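# Recentre the filter funnel and refit the spring clamp

## Task

Put the filter funnel back so it sits centred on its base, with the spring clamp pressed fully on and closed around both flanges.

## Robot and tools

Robot: two seven-joint xArm arms, left_arm and right_arm, each with a two-finger parallel gripper and a wrist camera. Measured URDF roots in the scene frame: left_arm at (+0.038, +0.361, 0) m, right_arm at (-0.015, -0.407, 0) m, each turned slightly about z. A camera stand is fixed behind the arms.

Frame: the scene frame has its origin at table-top height, halfway between the nominal arm bases. +z is up, +x points out over the table, and left_arm sits on the +y side. Image sides do not match the arm names. Reported gripper positions (m), quaternions (wxyz) and velocities (m/s, rad/s) all use this frame. They can be off by a few centimetres, more at long reach. A gripper's fingers point along its own +z and close along its own y. end_effector_position is the pinch point between closed pads, about 2 cm behind the fingertips. Closing from wide open pushes the tips about 10 mm further out along +z.

execute_actions(actions, cameras): actions is a list of actions. Each action is a table of up to 15 rows, one per 1/30 s step; a short table repeats its final row. Every row holds 14 numbers in [-1, 1], one list for both arms: left_arm dx, dy, dz, rx, ry, rz, opening, then right_arm in the same order. The six pose numbers are offsets, not poses. They run along the scene axes and are measured from that arm's Hand target as it was when the action began, so every row counts from that same start, and repeating an offset in a new action moves the arm further. Scale: 1.0 is 0.6 m for dx, dy, dz and 180 degrees for rx, ry, rz, which together form one rotation vector about the Hand target position. Sending six zeros re-requests the current Hand target. The opening is absolute: +1 fully open (0.084 m), -1 closed. Images arrive only for an empty actions list or when cameras names them (["all"] for every camera).

move(target, speed, blend, opening_speed, blocking, cameras): target is one 14-number row laid out as above, or a list of up to 15 such rows. All offsets in it count from the arms' Hand targets at the start of the move, not from the previous row. Paths are straight lines; speed is top path speed in m/s (0.002 to 1, default 0.25; turning is capped at twice that in rad/s), one value or one per target. blend (m) rounds corners in a list; 0 stops at each point. opening_speed (0.2 or more, per second on the -1..+1 scale) makes fingers change gradually. A move lasts at most 10 s, does not avoid obstacles or the other arm, and the gripper lags and overshoots more at speed. The result adds a move: line, such as done, off_target, moving, held or fault, plus limits (paced means a pose was clipped, held means a check blocked steps). Done means within 3 mm and 2 degrees of the target; it says nothing about contact. blocking=false returns after about 0.5 s while the move continues.

wait(seconds 0-10) lets time pass with commands held. stop() brakes a running move. zoom_image(camera, region [x0,y0,x1,y1] in pixels, at most 504 by 504) enlarges part of the newest image of cam_high, cam_low, cam_left_wrist or cam_right_wrist, each 672x504. clear_fault(arm) clears a reported torque fault for left_arm or right_arm. read_manual gives only licence text. finished_scene(scene) ends the current scene, given its number; call it only when the funnel is centred and the clamp is closed on both flanges and will stay so with no robot help.

Control details: each step the commanded pose is clipped to within 70 mm and 16 degrees of the measured gripper pose, and joint speed is capped at 3.14 rad/s. Hand target in a result is the last commanded pose after clipping, and the next offsets start from it. A gripper often stops short; a new command, even all zeros, asks for the target again, and if it still falls short, send the remaining gap as an offset. A blocked arm keeps pushing; to relieve it, command its target back past the gripper. To leave a gripper unchanged, resend its present command (shown under Tool commands); 0 is a real half-open command.

Gripping: grip_measured uses the same scale as the opening. To hold something, command clearly below grip_measured; a bigger gap squeezes harder, up to roughly 24 N per pad. Closing fast can press harder. The last Joint positions entry is the measured opening in metres.

Other result lines: Joint velocities may read within noise, and then velocity lines are omitted. Joint torques include the arm's own weight and carry offsets and noise. Wrist depth gives a 7x7 grid per wrist camera of distances in mm (172 to 3000), rows separated by " / ", with - for no value; clear objects may not register.

Avoid: dropping the funnel or clamp, releasing parts while they move, knocking anything off the table, hard hits on fixed or heavy objects, and strong pushes. Keep the arms from pressing on each other, including closing one gripper on the other's fingers; the clearance check does not always prevent contact. A contact torque at a joint's limit (waist 44.1, shoulder 44.3, upper arm roll 28.2, elbow 28.2, forearm roll 28.2, wrist pitch 15.2, wrist roll 15.8 N m) or a motor held at its torque limit for 1 s causes a TORQUE FAULT that stops the arm until clear_fault. Long loads, stretched poses or pushing at unreachable poses heat motors: MOTOR HOT appears at 65 °C, and at 80 °C the arm brakes for 30 to 60 s or more. Big wrist turns can swing the elbow. Move gently and smoothly.

Each tool is called as name(argument=value, ...) on one line, values as JSON.

## Session

execute_actions(actions=[])

Scene clock: 0.00 s.
left_arm: end_effector_position=(+0.4885, +0.1834, +0.1984) grip_measured=+1.00 end_effector_quat_wxyz=(-0.188, -0.008, +0.888, -0.420) | right_arm: end_effector_position=(+0.5515, -0.2635, +0.1981) grip_measured=+1.00 end_effector_quat_wxyz=(-0.549, +0.618, +0.553, +0.104)
Joint positions: left_arm=[-0.59 0.42 0.663 1.301 -1.015 1.666 -2.726 0.084] | right_arm=[-0.129 1.051 0.053 2.298 0.899 1.991 -1.507 0.084]
Joint velocities: within noise
Joint torques (N m): no reading
Wrist depth (mm): cam_left_wrist=[2863 760 800 708 566 481 411 / 2874 1123 855 649 534 456 391 / 2257 946 729 600 506 431 372 / 2165 231 693 557 470 409 356 / 2080 231 646 519 447 390 340 / 246 225 559 488 420 370 326 / 205 230 254 444 401 354 313] | cam_right_wrist=[717 812 2271 2172 548 1050 847 / 769 828 859 370 963 843 710 / 2793 830 1330 1110 744 708 586 / - - 884 888 671 584 517 / 2624 1100 885 700 607 517 449 / 2474 881 732 603 512 462 406 / 870 732 630 531 459 417 372]
Hand target: left_arm +0.4885, +0.1834, +0.1984; -0.188, -0.008, +0.888, -0.420 | right_arm +0.5515, -0.2635, +0.1981; -0.549, +0.618, +0.553, +0.104
Tool commands: left_gripper/opening=+1.0 right_gripper/opening=+1.0

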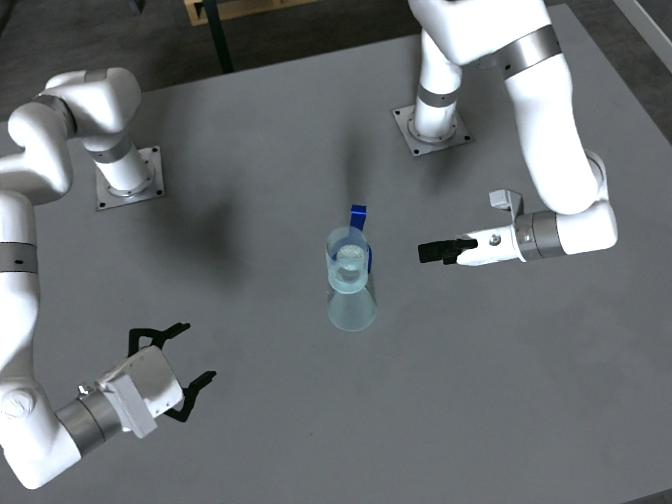

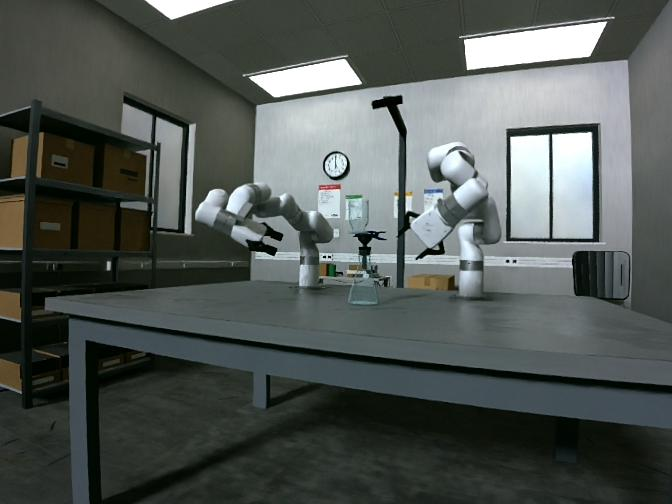

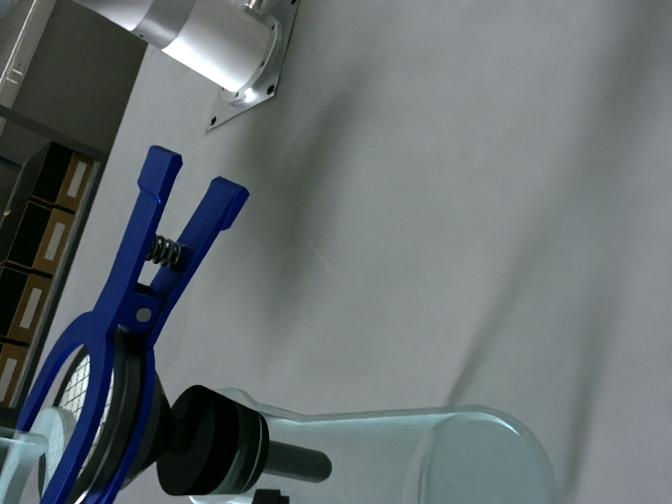

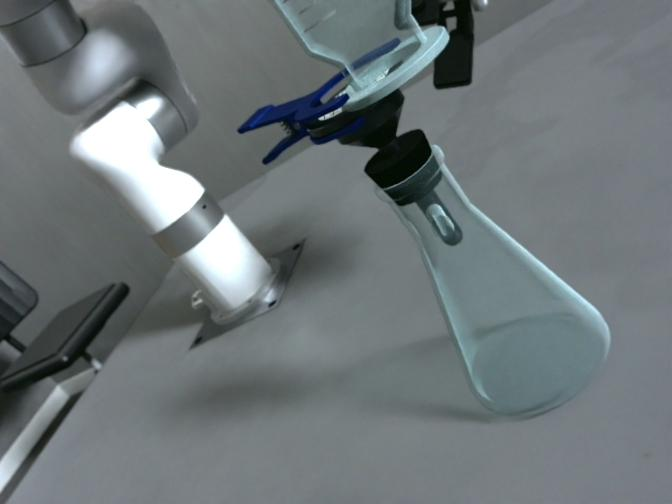

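zoom_image(camera="cam_high", region=[290, 180, 430, 350])

zoom_image(camera="cam_low", region=[310, 190, 430, 320])

zoom_image(camera="cam_left_wrist", region=[0, 130, 280, 504])

zoom_image(camera="cam_right_wrist", region=[220, 0, 500, 220])

Scaled by 2.965.

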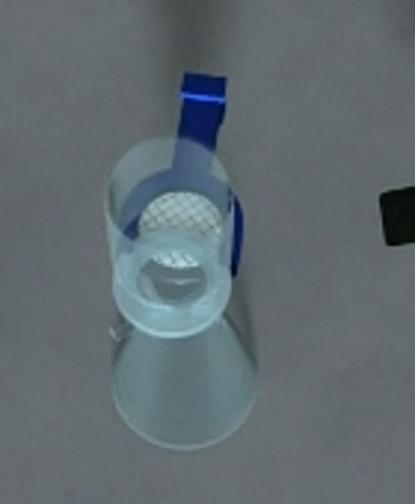

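Scaled by 3.877.

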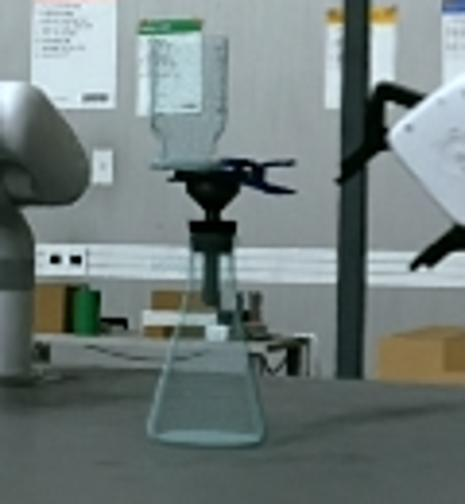

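Scaled by 1.348.

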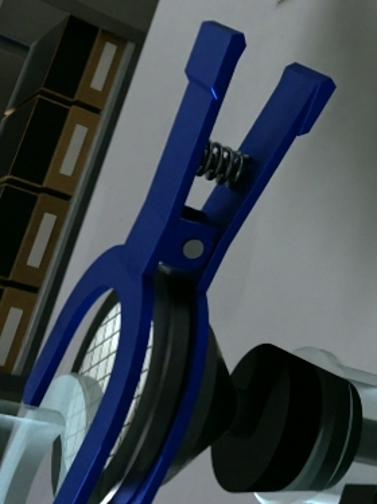

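Scaled by 1.800.

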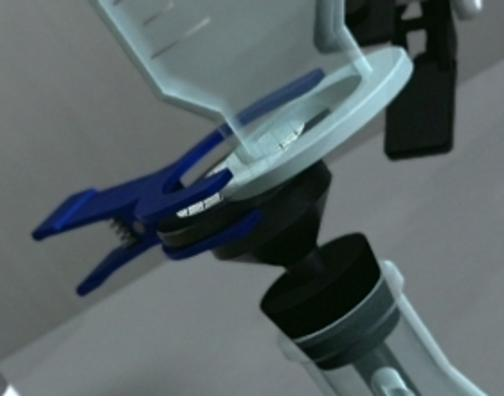

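move(target=[-0.381,-0.022,0.086,-0.1725,-0.1725,0.318,1,-0.25,0.167,0.1,0.1533,-0.185,-0.186,1], speed=0.3, cameras=["all"])

Scene clock: 64.47 s.
left_arm: end_effector_position=(+0.3153, +0.1723, +0.2344) grip_measured=+1.00 end_effector_quat_wxyz=(+0.156, -0.205, +0.737, -0.625) | right_arm: end_effector_position=(+0.4209, -0.1762, +0.2504) grip_measured=+1.00 end_effector_quat_wxyz=(-0.466, +0.565, +0.467, +0.495)
Joint positions: left_arm=[-0.54 -0.995 0.411 -0.029 -1.739 0.655 -2.369 0.084] | right_arm=[-0.132 0.123 0.126 0.784 1.598 1.435 -2.414 0.084]
Joint torques (N m): left_arm=[-1.51 2.81 -1.43 20.47 1.34 1.36 0.77] | right_arm=[3.06 -16.03 1.41 12.45 1.78 0.72 -0.56]
Wrist depth (mm): cam_left_wrist=[2595 608 614 2749 893 650 510 / 2816 2805 583 2911 992 643 506 / 2948 - 521 - 973 637 502 / - - - - 963 630 498 / 2738 2863 2948 2899 944 623 494 / 2356 2457 2465 2556 927 617 491 / 2125 2192 - 275 731 608 484] | cam_right_wrist=[2008 2020 2044 2068 2125 2185 2206 / 2008 2032 2056 2106 2132 2172 2242 / 607 2044 2080 2138 2158 2199 2235 / 607 2050 2106 2119 2158 2206 2257 / 688 518 2106 2125 2178 2199 2264 / 2050 510 1064 354 316 340 1020 / 950 921 885 861 325 798 784]
Hand target: left_arm +0.3153, +0.1723, +0.2344; +0.156, -0.205, +0.737, -0.625 (not the last commanded pose) | right_arm +0.4209, -0.1762, +0.2504; -0.466, +0.565, +0.467, +0.495 (not the last commanded pose)
Off the commanded pose: left_arm 0.058 m, 18 deg | right_arm 0.025 m, 7 deg.
move: held (left_arm; a check stopped the path), off_target (right_arm; braked when a check withheld steps of left_arm); limits=held
pose unreachable (left arm): on one or more control steps of this call, first in action 0 (counted from 0), this arm could not follow its commanded pose, so it was not sent that pose on those steps. It may still have moved: this result reports where it is.
cause: moving toward the commanded pose would bring two parts of the arm too close to each other (joints 2 (shoulder) to 6 (wrist pitch) lie between them).

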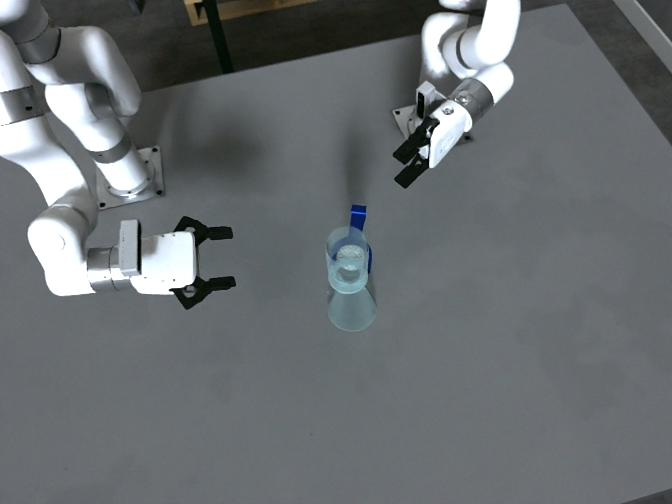

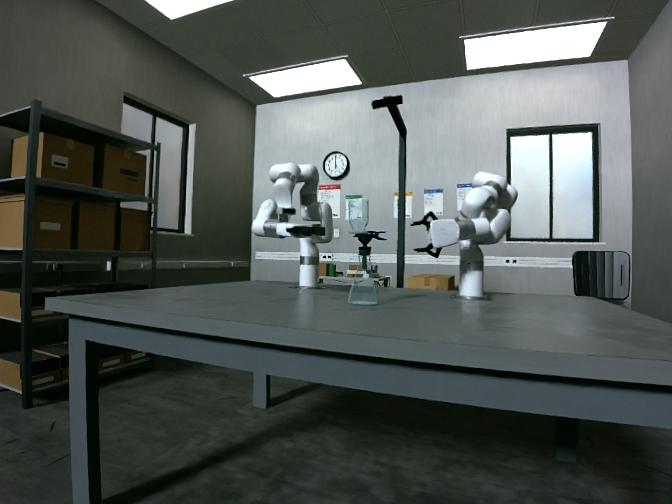

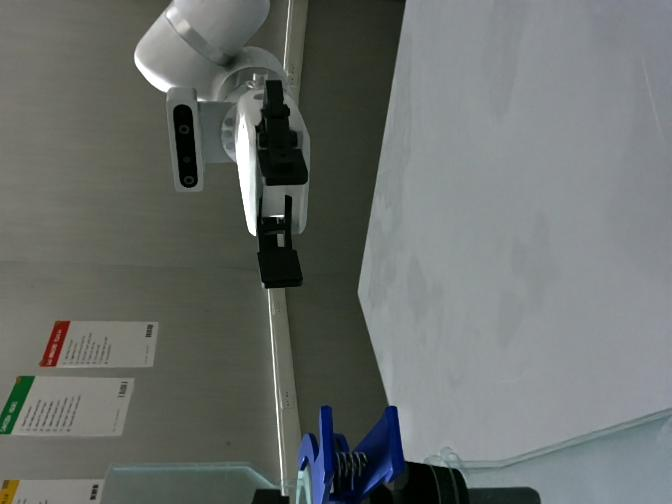

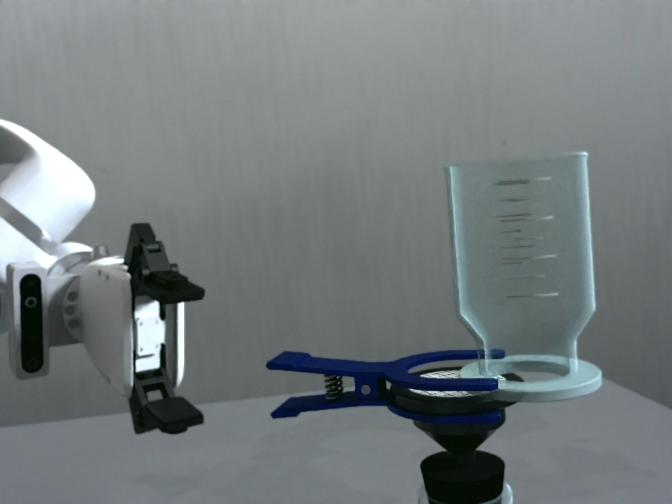

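zoom_image(camera="cam_right_wrist", region=[250, 300, 630, 504])

zoom_image(camera="cam_left_wrist", region=[200, 364, 480, 504])

Scaled by 1.326.

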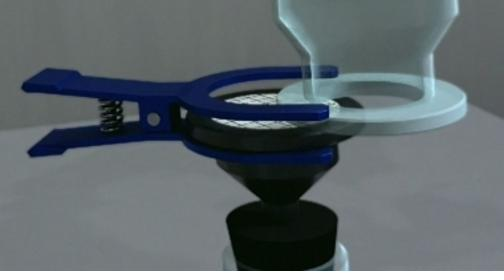

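Scaled by 1.800.

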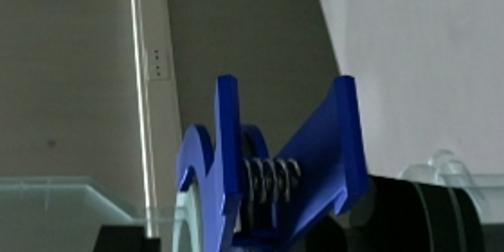

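move(target=[0.166,-0.032,-0.009,-0.0536,-0.0172,-0.2282,1,0.1195,0.142,0.0993,0.0202,-0.0242,-0.0237,1], speed=0.25, cameras=["all"])

Scene clock: 126.93 s.
left_arm: end_effector_position=(+0.4149, +0.1531, +0.2290) grip_measured=+1.00 end_effector_quat_wxyz=(-0.071, +0.070, +0.704, -0.703) | right_arm: end_effector_position=(+0.4926, -0.0910, +0.3100) grip_measured=+1.00 end_effector_quat_wxyz=(-0.447, +0.547, +0.448, +0.548)
Joint positions: left_arm=[-0.739 0.436 0.89 0.894 -1.459 2.032 -2.096 0.084] | right_arm=[-0.009 0.212 0.232 1.023 1.825 1.246 -2.378 0.084]
Joint torques (N m): left_arm=[1.92 -15.09 5.45 15.58 -2.84 1.69 0.68] | right_arm=[3.12 -15.08 2.57 15.42 1.63 0.82 0.46]
Wrist depth (mm): cam_left_wrist=[- 718 654 661 736 721 590 / 680 727 - - - 809 590 / 657 798 2389 2325 2948 920 587 / 645 641 2372 2340 2851 920 585 / 2863 661 582 2302 2839 910 581 / 2851 2381 573 2178 2286 900 579 / 2760 2771 393 2738 2760 900 574] | cam_right_wrist=[1924 1968 2008 2056 2125 2213 2242 / 420 1962 2002 2068 2151 2192 2228 / 481 1974 2020 2074 2151 2206 2220 / 1882 516 563 2080 2106 2213 2264 / 1893 1930 570 2062 2125 2185 2257 / 1908 392 537 2080 2132 2192 2235 / 1898 351 410 2032 2106 2185 2242]
Hand target: left_arm +0.4149, +0.1531, +0.2290; -0.071, +0.070, +0.704, -0.703 | right_arm +0.4926, -0.0910, +0.3100; -0.447, +0.547, +0.448, +0.548
Off the commanded pose: left_arm 0.000 m, 0 deg | right_arm 0.000 m, 0 deg.
move: done

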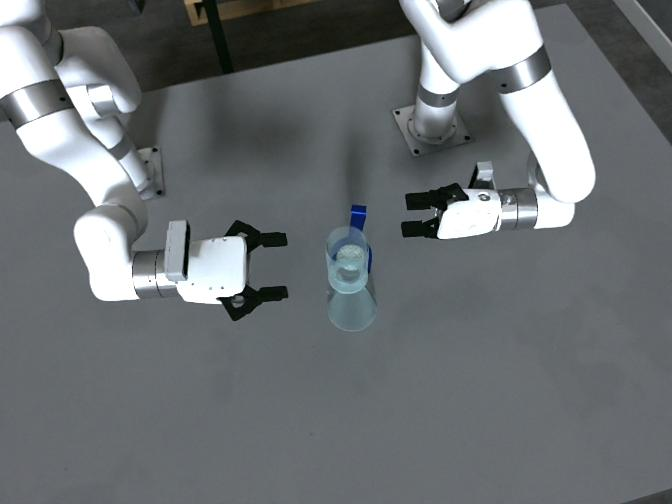

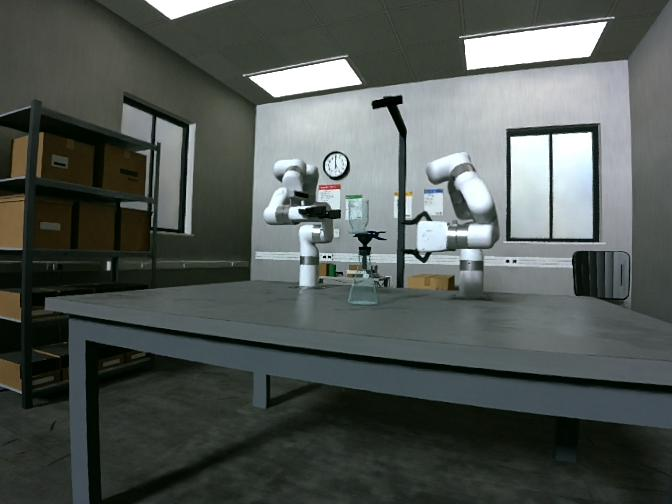

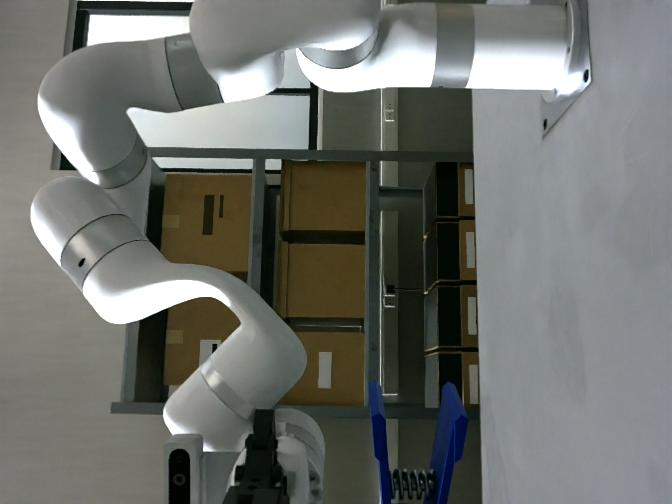

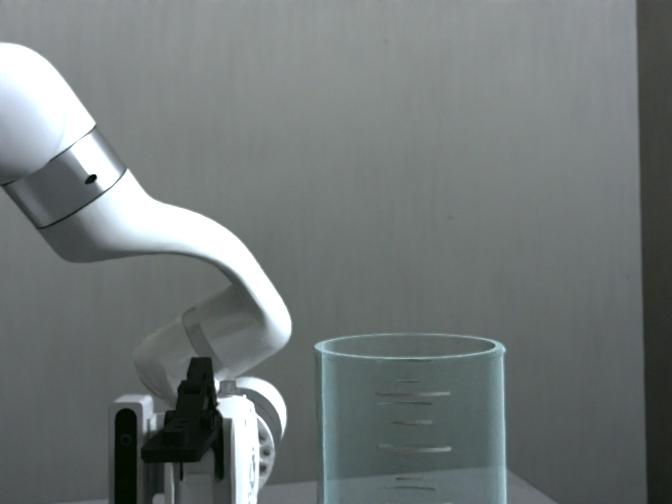

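zoom_image(camera="cam_high", region=[230, 190, 470, 340])

zoom_image(camera="cam_low", region=[270, 180, 450, 315])

Scaled by 2.100.

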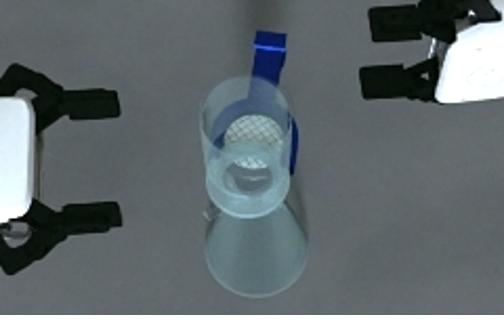

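Scaled by 2.800.

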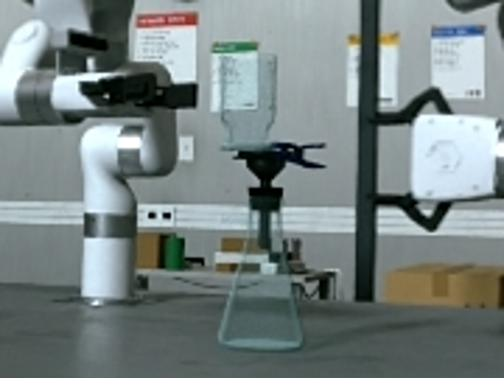

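move(target=[-0.0348,-0.155,0.0033,0,0,0,1,-0.0013,0.0683,0,0,0,0,1], speed=0.12, cameras=["all"])

zoom_image(camera="cam_high", region=[250, 190, 450, 340])

zoom_image(camera="cam_low", region=[300, 180, 440, 290])

Scene clock: 173.37 s.
left_arm: end_effector_position=(+0.3940, +0.0601, +0.2310) grip_measured=+1.00 end_effector_quat_wxyz=(-0.071, +0.070, +0.704, -0.703) | right_arm: end_effector_position=(+0.4918, -0.0501, +0.3100) grip_measured=+1.00 end_effector_quat_wxyz=(-0.447, +0.547, +0.448, +0.548)
Joint positions: left_arm=[-0.938 0.324 0.817 0.803 -1.62 1.817 -2.144 0.084] | right_arm=[0.049 0.242 0.274 1.064 1.886 1.164 -2.395 0.084]
Joint torques (N m): left_arm=[-1.38 -17.66 3.55 13.02 -2.84 0.59 -0.71] | right_arm=[2.72 -15.72 2.78 15.72 1.51 0.76 -0.43]
Wrist depth (mm): cam_left_wrist=[597 621 602 637 644 641 595 / 581 2923 - 2999 2923 941 592 / 546 2271 2286 2294 2302 931 589 / 506 2220 2264 2242 2771 922 588 / 519 489 458 2213 2685 920 583 / 2782 444 435 2125 2235 908 583 / 2664 437 440 2675 2706 798 579] | cam_right_wrist=[1872 1951 1985 2056 2106 2132 2235 / 1882 1935 1974 2020 2106 2178 2235 / 402 1930 1962 2020 2080 2158 2220 / 1872 416 1974 2020 2087 2165 2192 / 1842 443 439 2026 2080 2145 2178 / - 431 453 2014 2093 2151 2235 / - 282 383 2038 2080 2145 2185]
Hand target: left_arm +0.3940, +0.0601, +0.2310; -0.071, +0.070, +0.704, -0.703 | right_arm +0.4918, -0.0501, +0.3100; -0.447, +0.547, +0.448, +0.548
Off the commanded pose: left_arm 0.000 m, 0 deg | right_arm 0.000 m, 0 deg.
move: done

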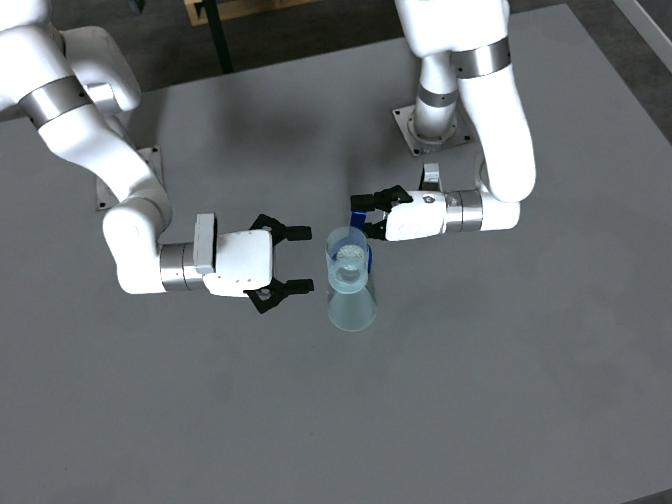

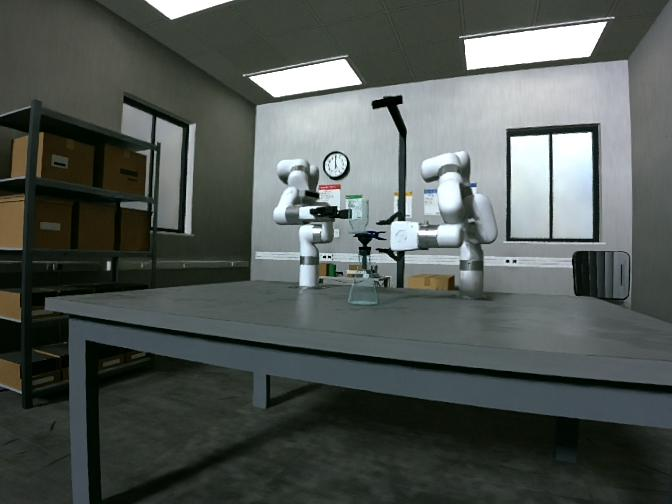

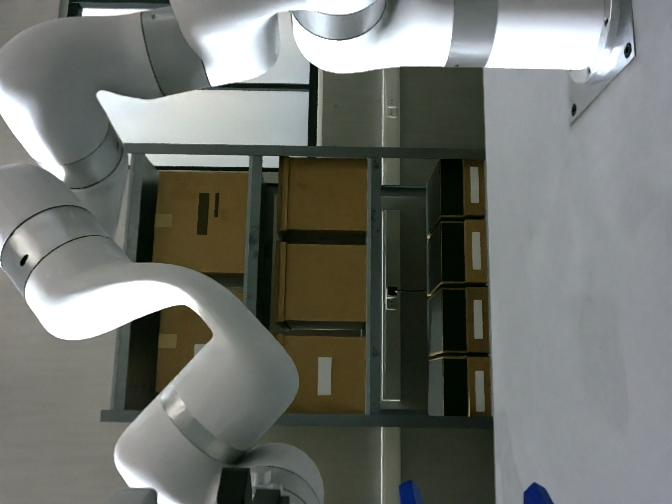

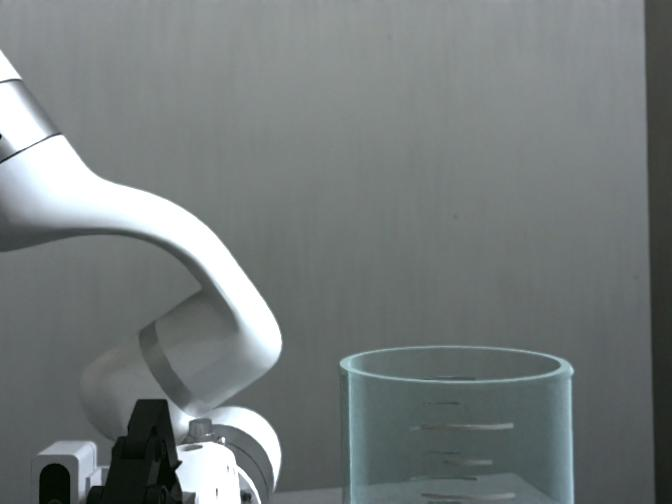

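Scaled by 2.520.

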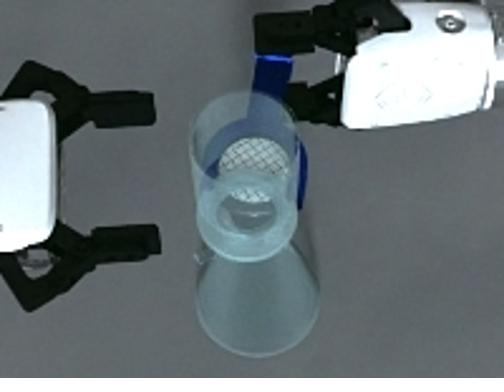

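Scaled by 3.600.

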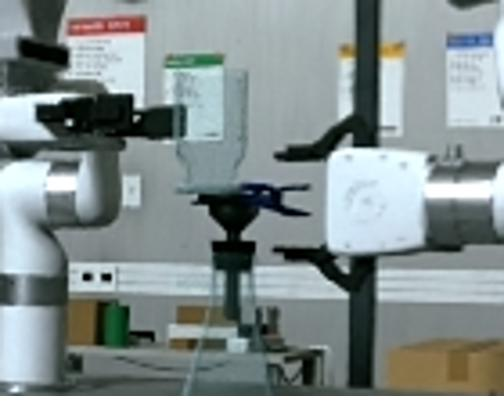

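move(target=[0,0,0.0025,0,0,0,1,-0.0007,0.0342,0,0,0,0,1], speed=0.08, cameras=["cam_high","cam_right_wrist"])

zoom_image(camera="cam_high", region=[290, 200, 410, 300])

Scene clock: 190.80 s.
left_arm: end_effector_position=(+0.3940, +0.0601, +0.2325) grip_measured=+1.00 end_effector_quat_wxyz=(-0.071, +0.070, +0.704, -0.703) | right_arm: end_effector_position=(+0.4914, -0.0296, +0.3100) grip_measured=+1.00 end_effector_quat_wxyz=(-0.447, +0.547, +0.448, +0.548)
Joint positions: left_arm=[-0.939 0.319 0.818 0.803 -1.619 1.814 -2.147 0.084] | right_arm=[0.079 0.262 0.294 1.09 1.914 1.123 -2.404 0.084]
Joint torques (N m): left_arm=[-1.64 -17.21 5.17 13.14 -0.35 0.66 -0.66] | right_arm=[2.59 -15.7 3.33 15.73 1.6 0.97 -0.69]
Wrist depth (mm): cam_left_wrist=[589 619 602 635 643 641 599 / 574 2973 2973 - - 940 595 / 536 2264 2317 2279 2294 936 593 / 499 2242 2249 2228 2816 927 591 / 496 477 439 2228 2706 922 589 / 2696 422 417 2145 2249 915 586 / 2675 416 418 2675 2696 804 584] | cam_right_wrist=[1847 1908 1951 2032 2074 2125 2192 / 1847 1914 1940 2008 2062 2151 2178 / 383 1893 1951 2014 2087 2132 2178 / 1842 397 1935 1996 2074 2145 2185 / 1838 422 418 2002 2062 2138 2178 / - 412 452 1991 2068 2119 2185 / - 250 368 2020 2062 2125 2192]
Hand target: left_arm +0.3940, +0.0601, +0.2325; -0.071, +0.070, +0.704, -0.703 | right_arm +0.4914, -0.0295, +0.3100; -0.447, +0.547, +0.448, +0.548
Off the commanded pose: left_arm 0.000 m, 0 deg | right_arm 0.000 m, 0 deg.
move: done
Images, in order (width x height): cam_high 672x504, cam_right_wrist 672x504.

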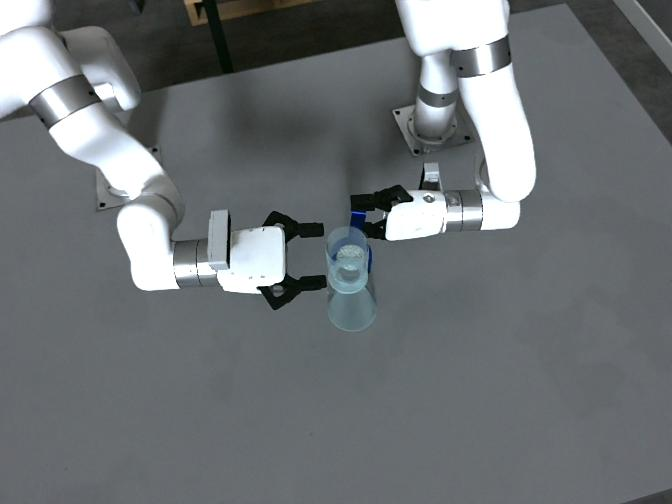

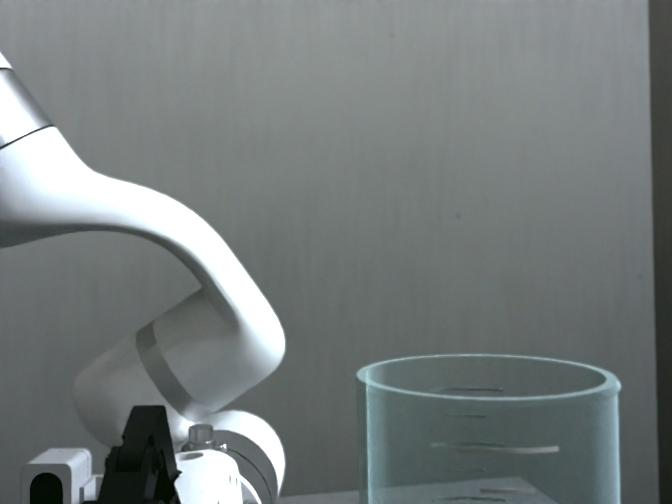

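Scaled by 4.200.

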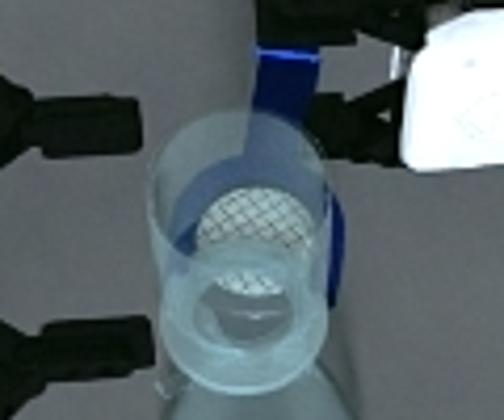

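move(target=[0,0,0,0,0,0,1,0.0163,0.08,0,0,0,0,1], speed=0.06, cameras=["cam_high","cam_right_wrist"])

zoom_image(camera="cam_high", region=[290, 200, 410, 300])

Scene clock: 201.80 s.
left_arm: end_effector_position=(+0.3940, +0.0601, +0.2325) grip_measured=+1.00 end_effector_quat_wxyz=(-0.071, +0.070, +0.704, -0.703) | right_arm: end_effector_position=(+0.5011, +0.0184, +0.3100) grip_measured=+1.00 end_effector_quat_wxyz=(-0.447, +0.547, +0.448, +0.548)
Joint positions: left_arm=[-0.939 0.319 0.818 0.803 -1.619 1.814 -2.147 0.084] | right_arm=[0.151 0.348 0.33 1.207 1.956 1.022 -2.414 0.084]
Joint torques (N m): left_arm=[-1.36 -17.26 5.27 13.3 -0.35 0.67 -0.75] | right_arm=[3.25 -17.04 4.33 15.87 1.5 0.98 -0.6]
Wrist depth (mm): cam_left_wrist=[- 606 593 643 644 640 595 / 553 639 2935 - 2935 944 595 / 571 2279 2279 2294 2309 931 593 / 466 2249 2249 2220 2760 927 590 / 452 429 2178 2220 2706 919 589 / 2727 374 370 2158 2192 918 584 / - 367 379 2675 2685 800 584] | cam_right_wrist=[1809 1833 1908 1968 2014 2099 2138 / 1809 1862 1919 1962 2032 2080 2132 / 344 1842 1908 1957 2002 2087 2151 / 1809 351 1903 1946 2044 2080 2125 / 1799 370 374 1962 2014 2093 2112 / 367 364 1908 1962 2026 2080 2119 / - 298 389 1951 2008 2087 2112]
Hand target: left_arm +0.3940, +0.0601, +0.2325; -0.071, +0.070, +0.704, -0.703 | right_arm +0.5011, +0.0185, +0.3100; -0.447, +0.547, +0.448, +0.548
Off the commanded pose: left_arm 0.000 m, 0 deg | right_arm 0.000 m, 0 deg.
move: done
Images, in order (width x height): cam_high 672x504, cam_right_wrist 672x504.

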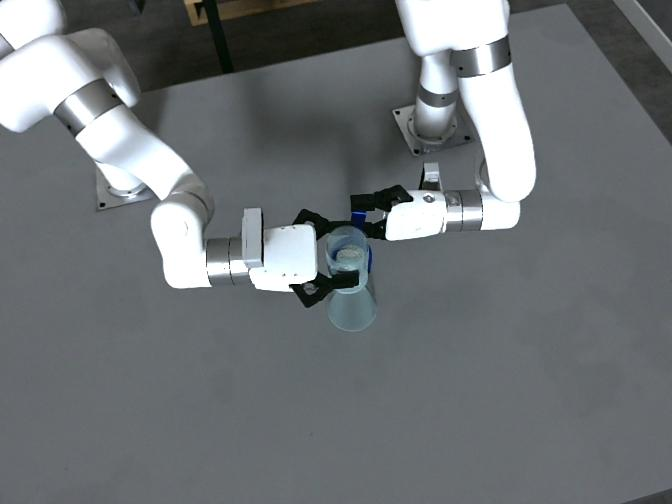

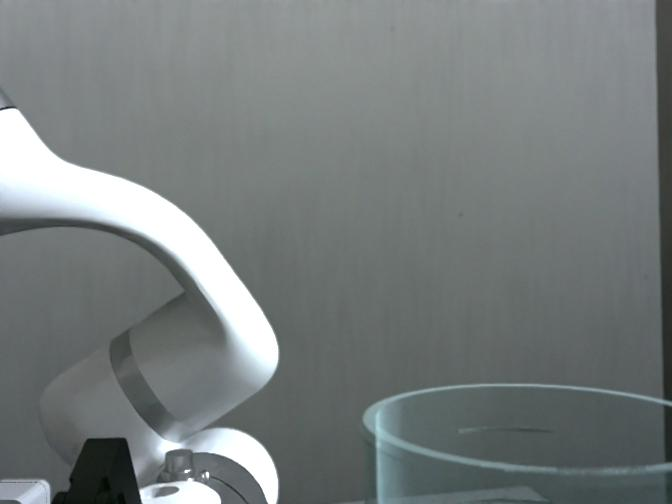

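Scaled by 4.200.

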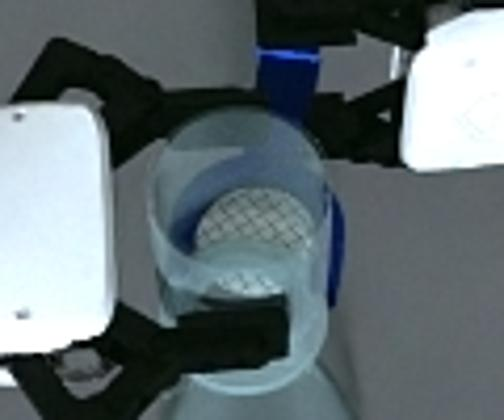

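move(target=[0,0,0,0,0,0,1,0,0,0,0,0,0,0.3], opening_speed=0.4, cameras=["cam_high","cam_low"])

zoom_image(camera="cam_high", region=[290, 200, 410, 300])

zoom_image(camera="cam_low", region=[310, 190, 430, 270])

Scene clock: 206.40 s.
left_arm: end_effector_position=(+0.3940, +0.0601, +0.2325) grip_measured=+1.00 end_effector_quat_wxyz=(-0.071, +0.070, +0.704, -0.703) | right_arm: end_effector_position=(+0.5011, +0.0185, +0.3100) grip_measured=+0.53 end_effector_quat_wxyz=(-0.447, +0.547, +0.448, +0.548)
Joint positions: left_arm=[-0.939 0.319 0.818 0.803 -1.619 1.814 -2.147 0.084] | right_arm=[0.151 0.349 0.33 1.207 1.956 1.022 -2.414 0.066]
Joint torques (N m): left_arm=[-1.58 -17.45 5.23 13.25 -0.5 0.57 -0.73] | right_arm=[0.88 -18.11 4.16 14.86 0.9 1.97 -0.49]
Wrist depth (mm): cam_left_wrist=[- 608 596 641 641 644 596 / 554 634 2960 2948 2948 945 595 / 570 2264 2325 2317 2333 934 593 / 465 2242 2286 2264 2771 930 593 / 452 429 2249 2213 2696 919 589 / 2749 374 371 2165 2220 915 586 / - 366 379 2685 2675 806 584] | cam_right_wrist=[1818 1857 1903 1979 2008 2080 2132 / 1795 1857 1908 1957 2008 2080 2138 / 344 1838 1893 1974 2020 2068 2132 / 1790 351 1924 1951 2008 2068 2138 / 1818 371 373 1968 2020 2074 2138 / 368 364 1882 1951 2044 2093 2125 / - 291 390 1962 2020 2087 2112]
Hand target: left_arm +0.3940, +0.0601, +0.2325; -0.071, +0.070, +0.704, -0.703 | right_arm +0.5011, +0.0185, +0.3100; -0.447, +0.547, +0.448, +0.548
Off the commanded pose: left_arm 0.000 m, 0 deg | right_arm 0.000 m, 0 deg.
move: done
Images, in order (width x height): cam_high 672x504, cam_low 672x504.

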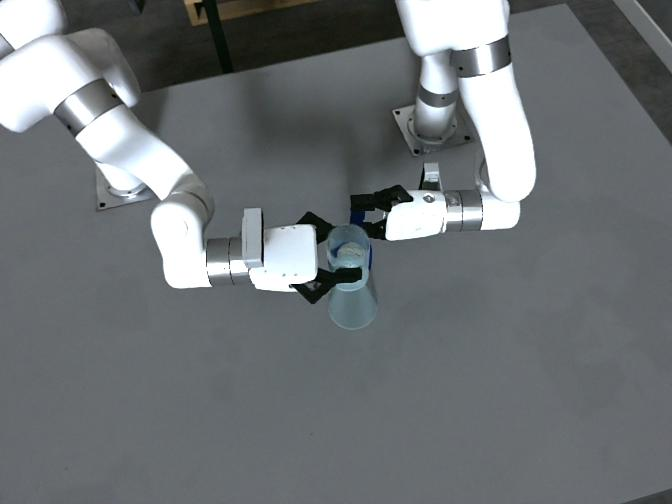

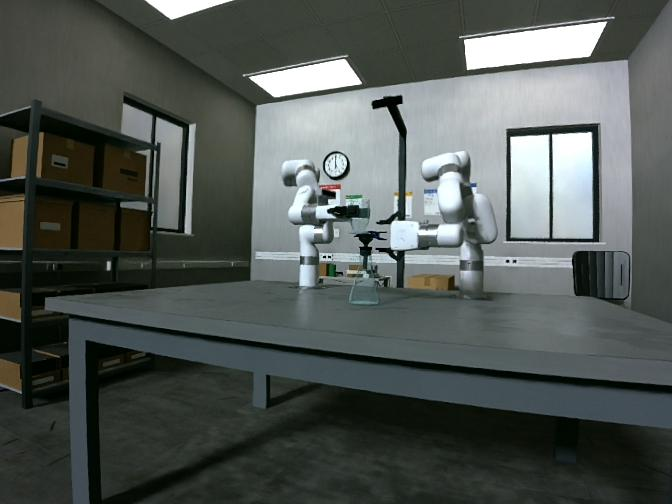

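Scaled by 4.200.

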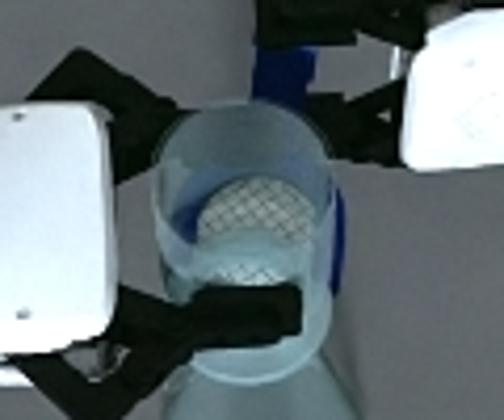

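Scaled by 4.200.

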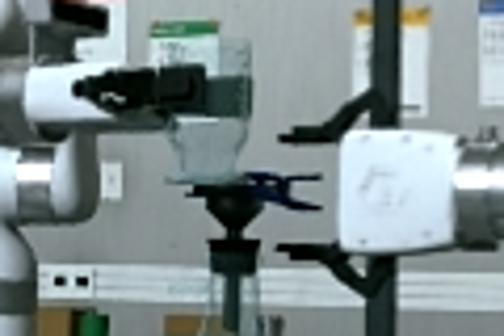

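move(target=[0,0,0,0,0,0,-0.6,0,0,0,0,0,0,0.3], opening_speed=0.7, cameras=["cam_high","cam_low","cam_left_wrist"])

zoom_image(camera="cam_high", region=[290, 200, 410, 300])

zoom_image(camera="cam_low", region=[310, 190, 430, 270])

Scene clock: 214.87 s.
left_arm: end_effector_position=(+0.3940, +0.0601, +0.2325) grip_measured=-0.60 end_effector_quat_wxyz=(-0.071, +0.070, +0.704, -0.703) | right_arm: end_effector_position=(+0.5011, +0.0185, +0.3100) grip_measured=+0.53 end_effector_quat_wxyz=(-0.447, +0.547, +0.448, +0.548)
Joint positions: left_arm=[-0.939 0.319 0.818 0.803 -1.619 1.814 -2.147 0.018] | right_arm=[0.151 0.349 0.33 1.207 1.956 1.022 -2.414 0.066]
Joint torques (N m): left_arm=[-1.14 -16.68 4.63 13.82 -0.67 0.98 -0.61] | right_arm=[-3.19 -19.72 3.2 14.96 -0.23 2.06 0.16]
Wrist depth (mm): cam_left_wrist=[- 606 594 643 645 641 598 / 554 633 2960 2986 2973 941 596 / 571 2279 2317 2286 2333 935 594 / 463 2264 2257 2264 2727 929 594 / 451 428 2192 2206 2644 916 590 / 2727 374 370 2151 2235 912 585 / - 366 378 2675 2654 797 583] | cam_right_wrist=[1828 1857 1919 1951 2062 2080 2138 / 1795 1857 1908 1974 2014 2074 2119 / 345 1852 1893 1962 2020 2087 2145 / 1795 352 1898 1974 2002 2056 2138 / 1785 371 374 1962 2008 2106 2119 / 368 363 1867 1930 2032 2062 2132 / 366 367 390 1962 2026 2080 2119]
Hand target: left_arm +0.3940, +0.0601, +0.2325; -0.071, +0.070, +0.704, -0.703 | right_arm +0.5011, +0.0185, +0.3100; -0.447, +0.547, +0.448, +0.548
Off the commanded pose: left_arm 0.000 m, 0 deg | right_arm 0.000 m, 0 deg.
move: done
Images, in order (width x height): cam_high 672x504, cam_low 672x504, cam_left_wrist 672x504.

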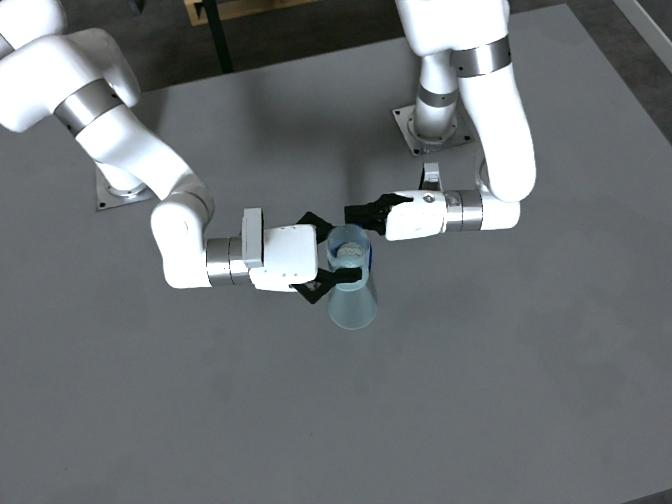

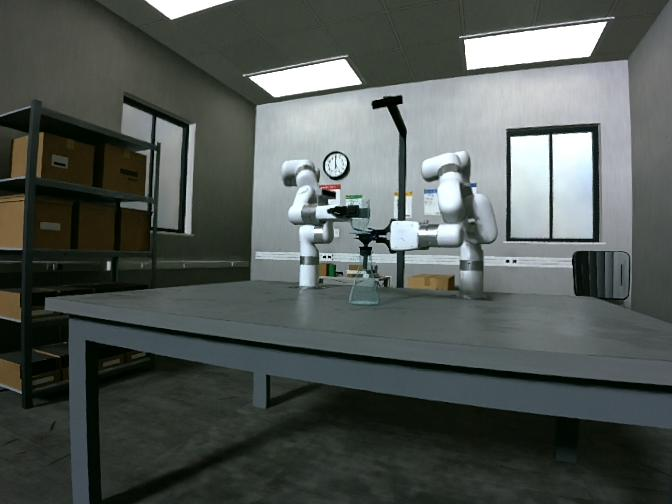

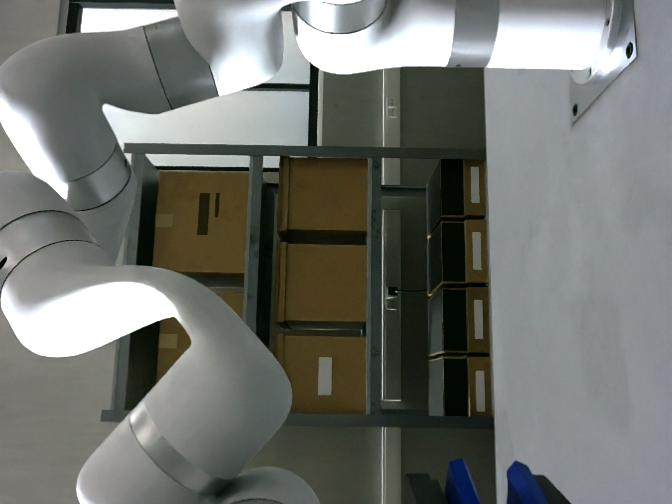

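Scaled by 4.200.

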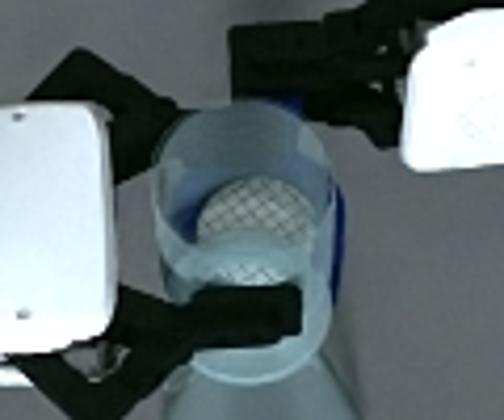

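Scaled by 4.200.

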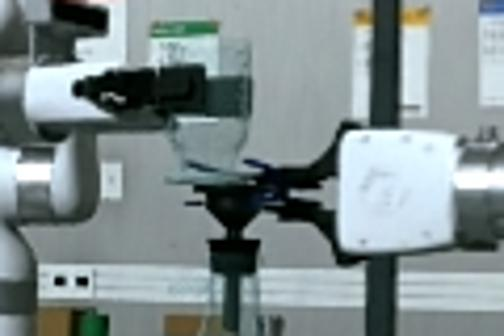

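move(target=[[0,0,0,0,0,0,-0.6,0,0,0.0035,0,0,0,0.3],[0,0,0,0,0,0,-0.6,-0.03,0.0122,0.0035,0,0,0,0.3]], speed=0.04, cameras=["cam_high","cam_low"])

zoom_image(camera="cam_high", region=[290, 200, 410, 300])

zoom_image(camera="cam_low", region=[310, 190, 430, 270])

Scene clock: 222.30 s.
left_arm: end_effector_position=(+0.3940, +0.0601, +0.2325) grip_measured=-0.60 end_effector_quat_wxyz=(-0.071, +0.070, +0.704, -0.703) | right_arm: end_effector_position=(+0.4832, +0.0258, +0.3121) grip_measured=+0.53 end_effector_quat_wxyz=(-0.447, +0.547, +0.448, +0.548)
Joint positions: left_arm=[-0.939 0.319 0.818 0.803 -1.619 1.814 -2.147 0.018] | right_arm=[0.161 0.307 0.346 1.157 1.992 1.01 -2.434 0.066]
Joint torques (N m): left_arm=[0.61 -15.12 4.51 15.09 -0.78 1.59 -0.06] | right_arm=[3.1 -20.53 4.37 14.99 1.55 1.21 -0.5]
Wrist depth (mm): cam_left_wrist=[583 613 604 640 641 644 598 / 561 2960 2986 2960 2923 945 597 / 508 2228 2279 2286 2325 940 595 / 448 619 2257 2242 2771 922 593 / 465 381 387 2206 2654 916 589 / 2727 364 372 2132 2228 913 586 / - 362 382 2644 2685 804 582] | cam_right_wrist=[1785 1847 1908 1951 2014 2093 2151 / 1799 1862 1919 1962 2038 2087 2138 / 330 1823 1893 1974 2026 2074 2125 / 1799 345 1882 1957 2014 2087 2125 / 1785 380 359 1962 2038 2062 2151 / - 360 370 1940 2032 2080 2132 / - 362 363 1951 2008 2074 2132]
Hand target: left_arm +0.3940, +0.0601, +0.2325; -0.071, +0.070, +0.704, -0.703 | right_arm +0.4831, +0.0258, +0.3121; -0.447, +0.547, +0.448, +0.548
Off the commanded pose: left_arm 0.000 m, 0 deg | right_arm 0.000 m, 0 deg.
move: done
Images, in order (width x height): cam_high 672x504, cam_low 672x504.

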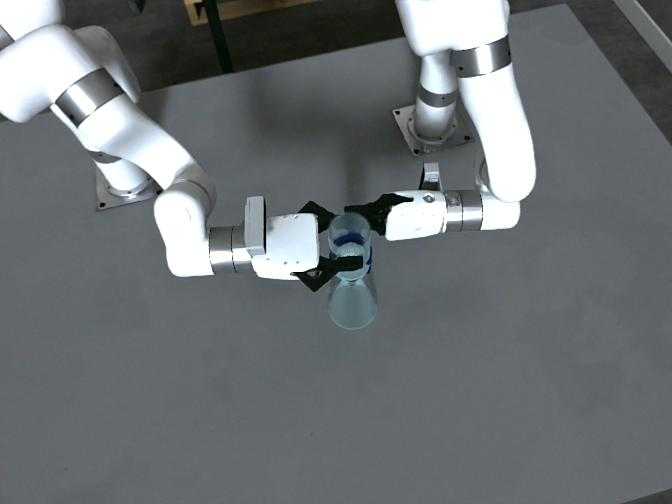

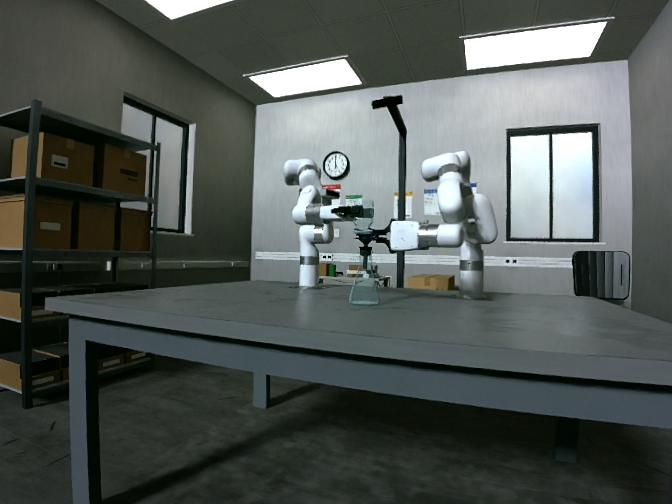

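Scaled by 4.200.

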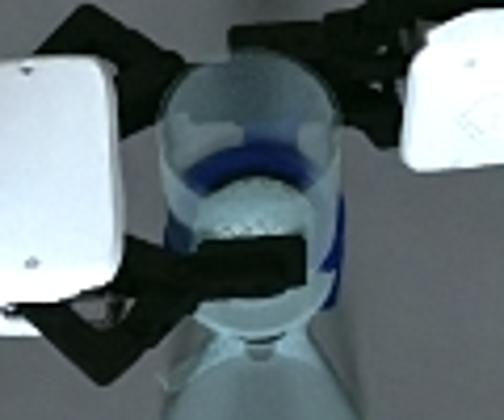

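Scaled by 4.200.

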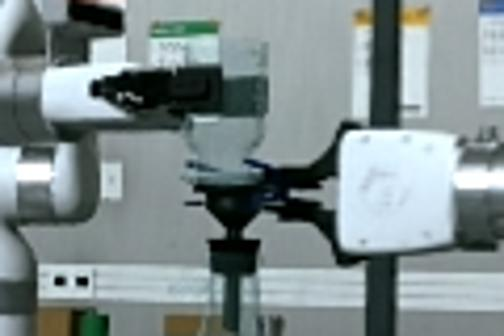

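zoom_image(camera="cam_high", region=[320, 205, 380, 290])

zoom_image(camera="cam_low", region=[345, 215, 395, 260])

Scaled by 5.929.

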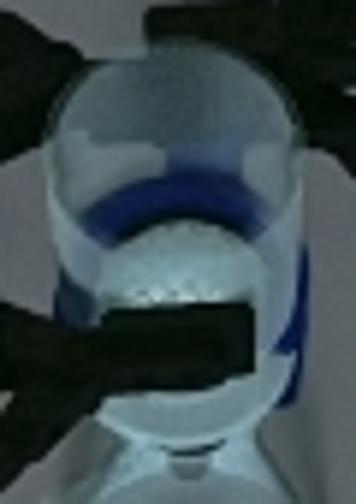

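Scaled by 10.080.

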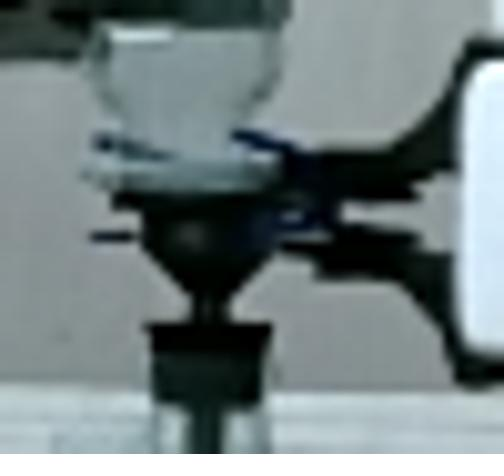

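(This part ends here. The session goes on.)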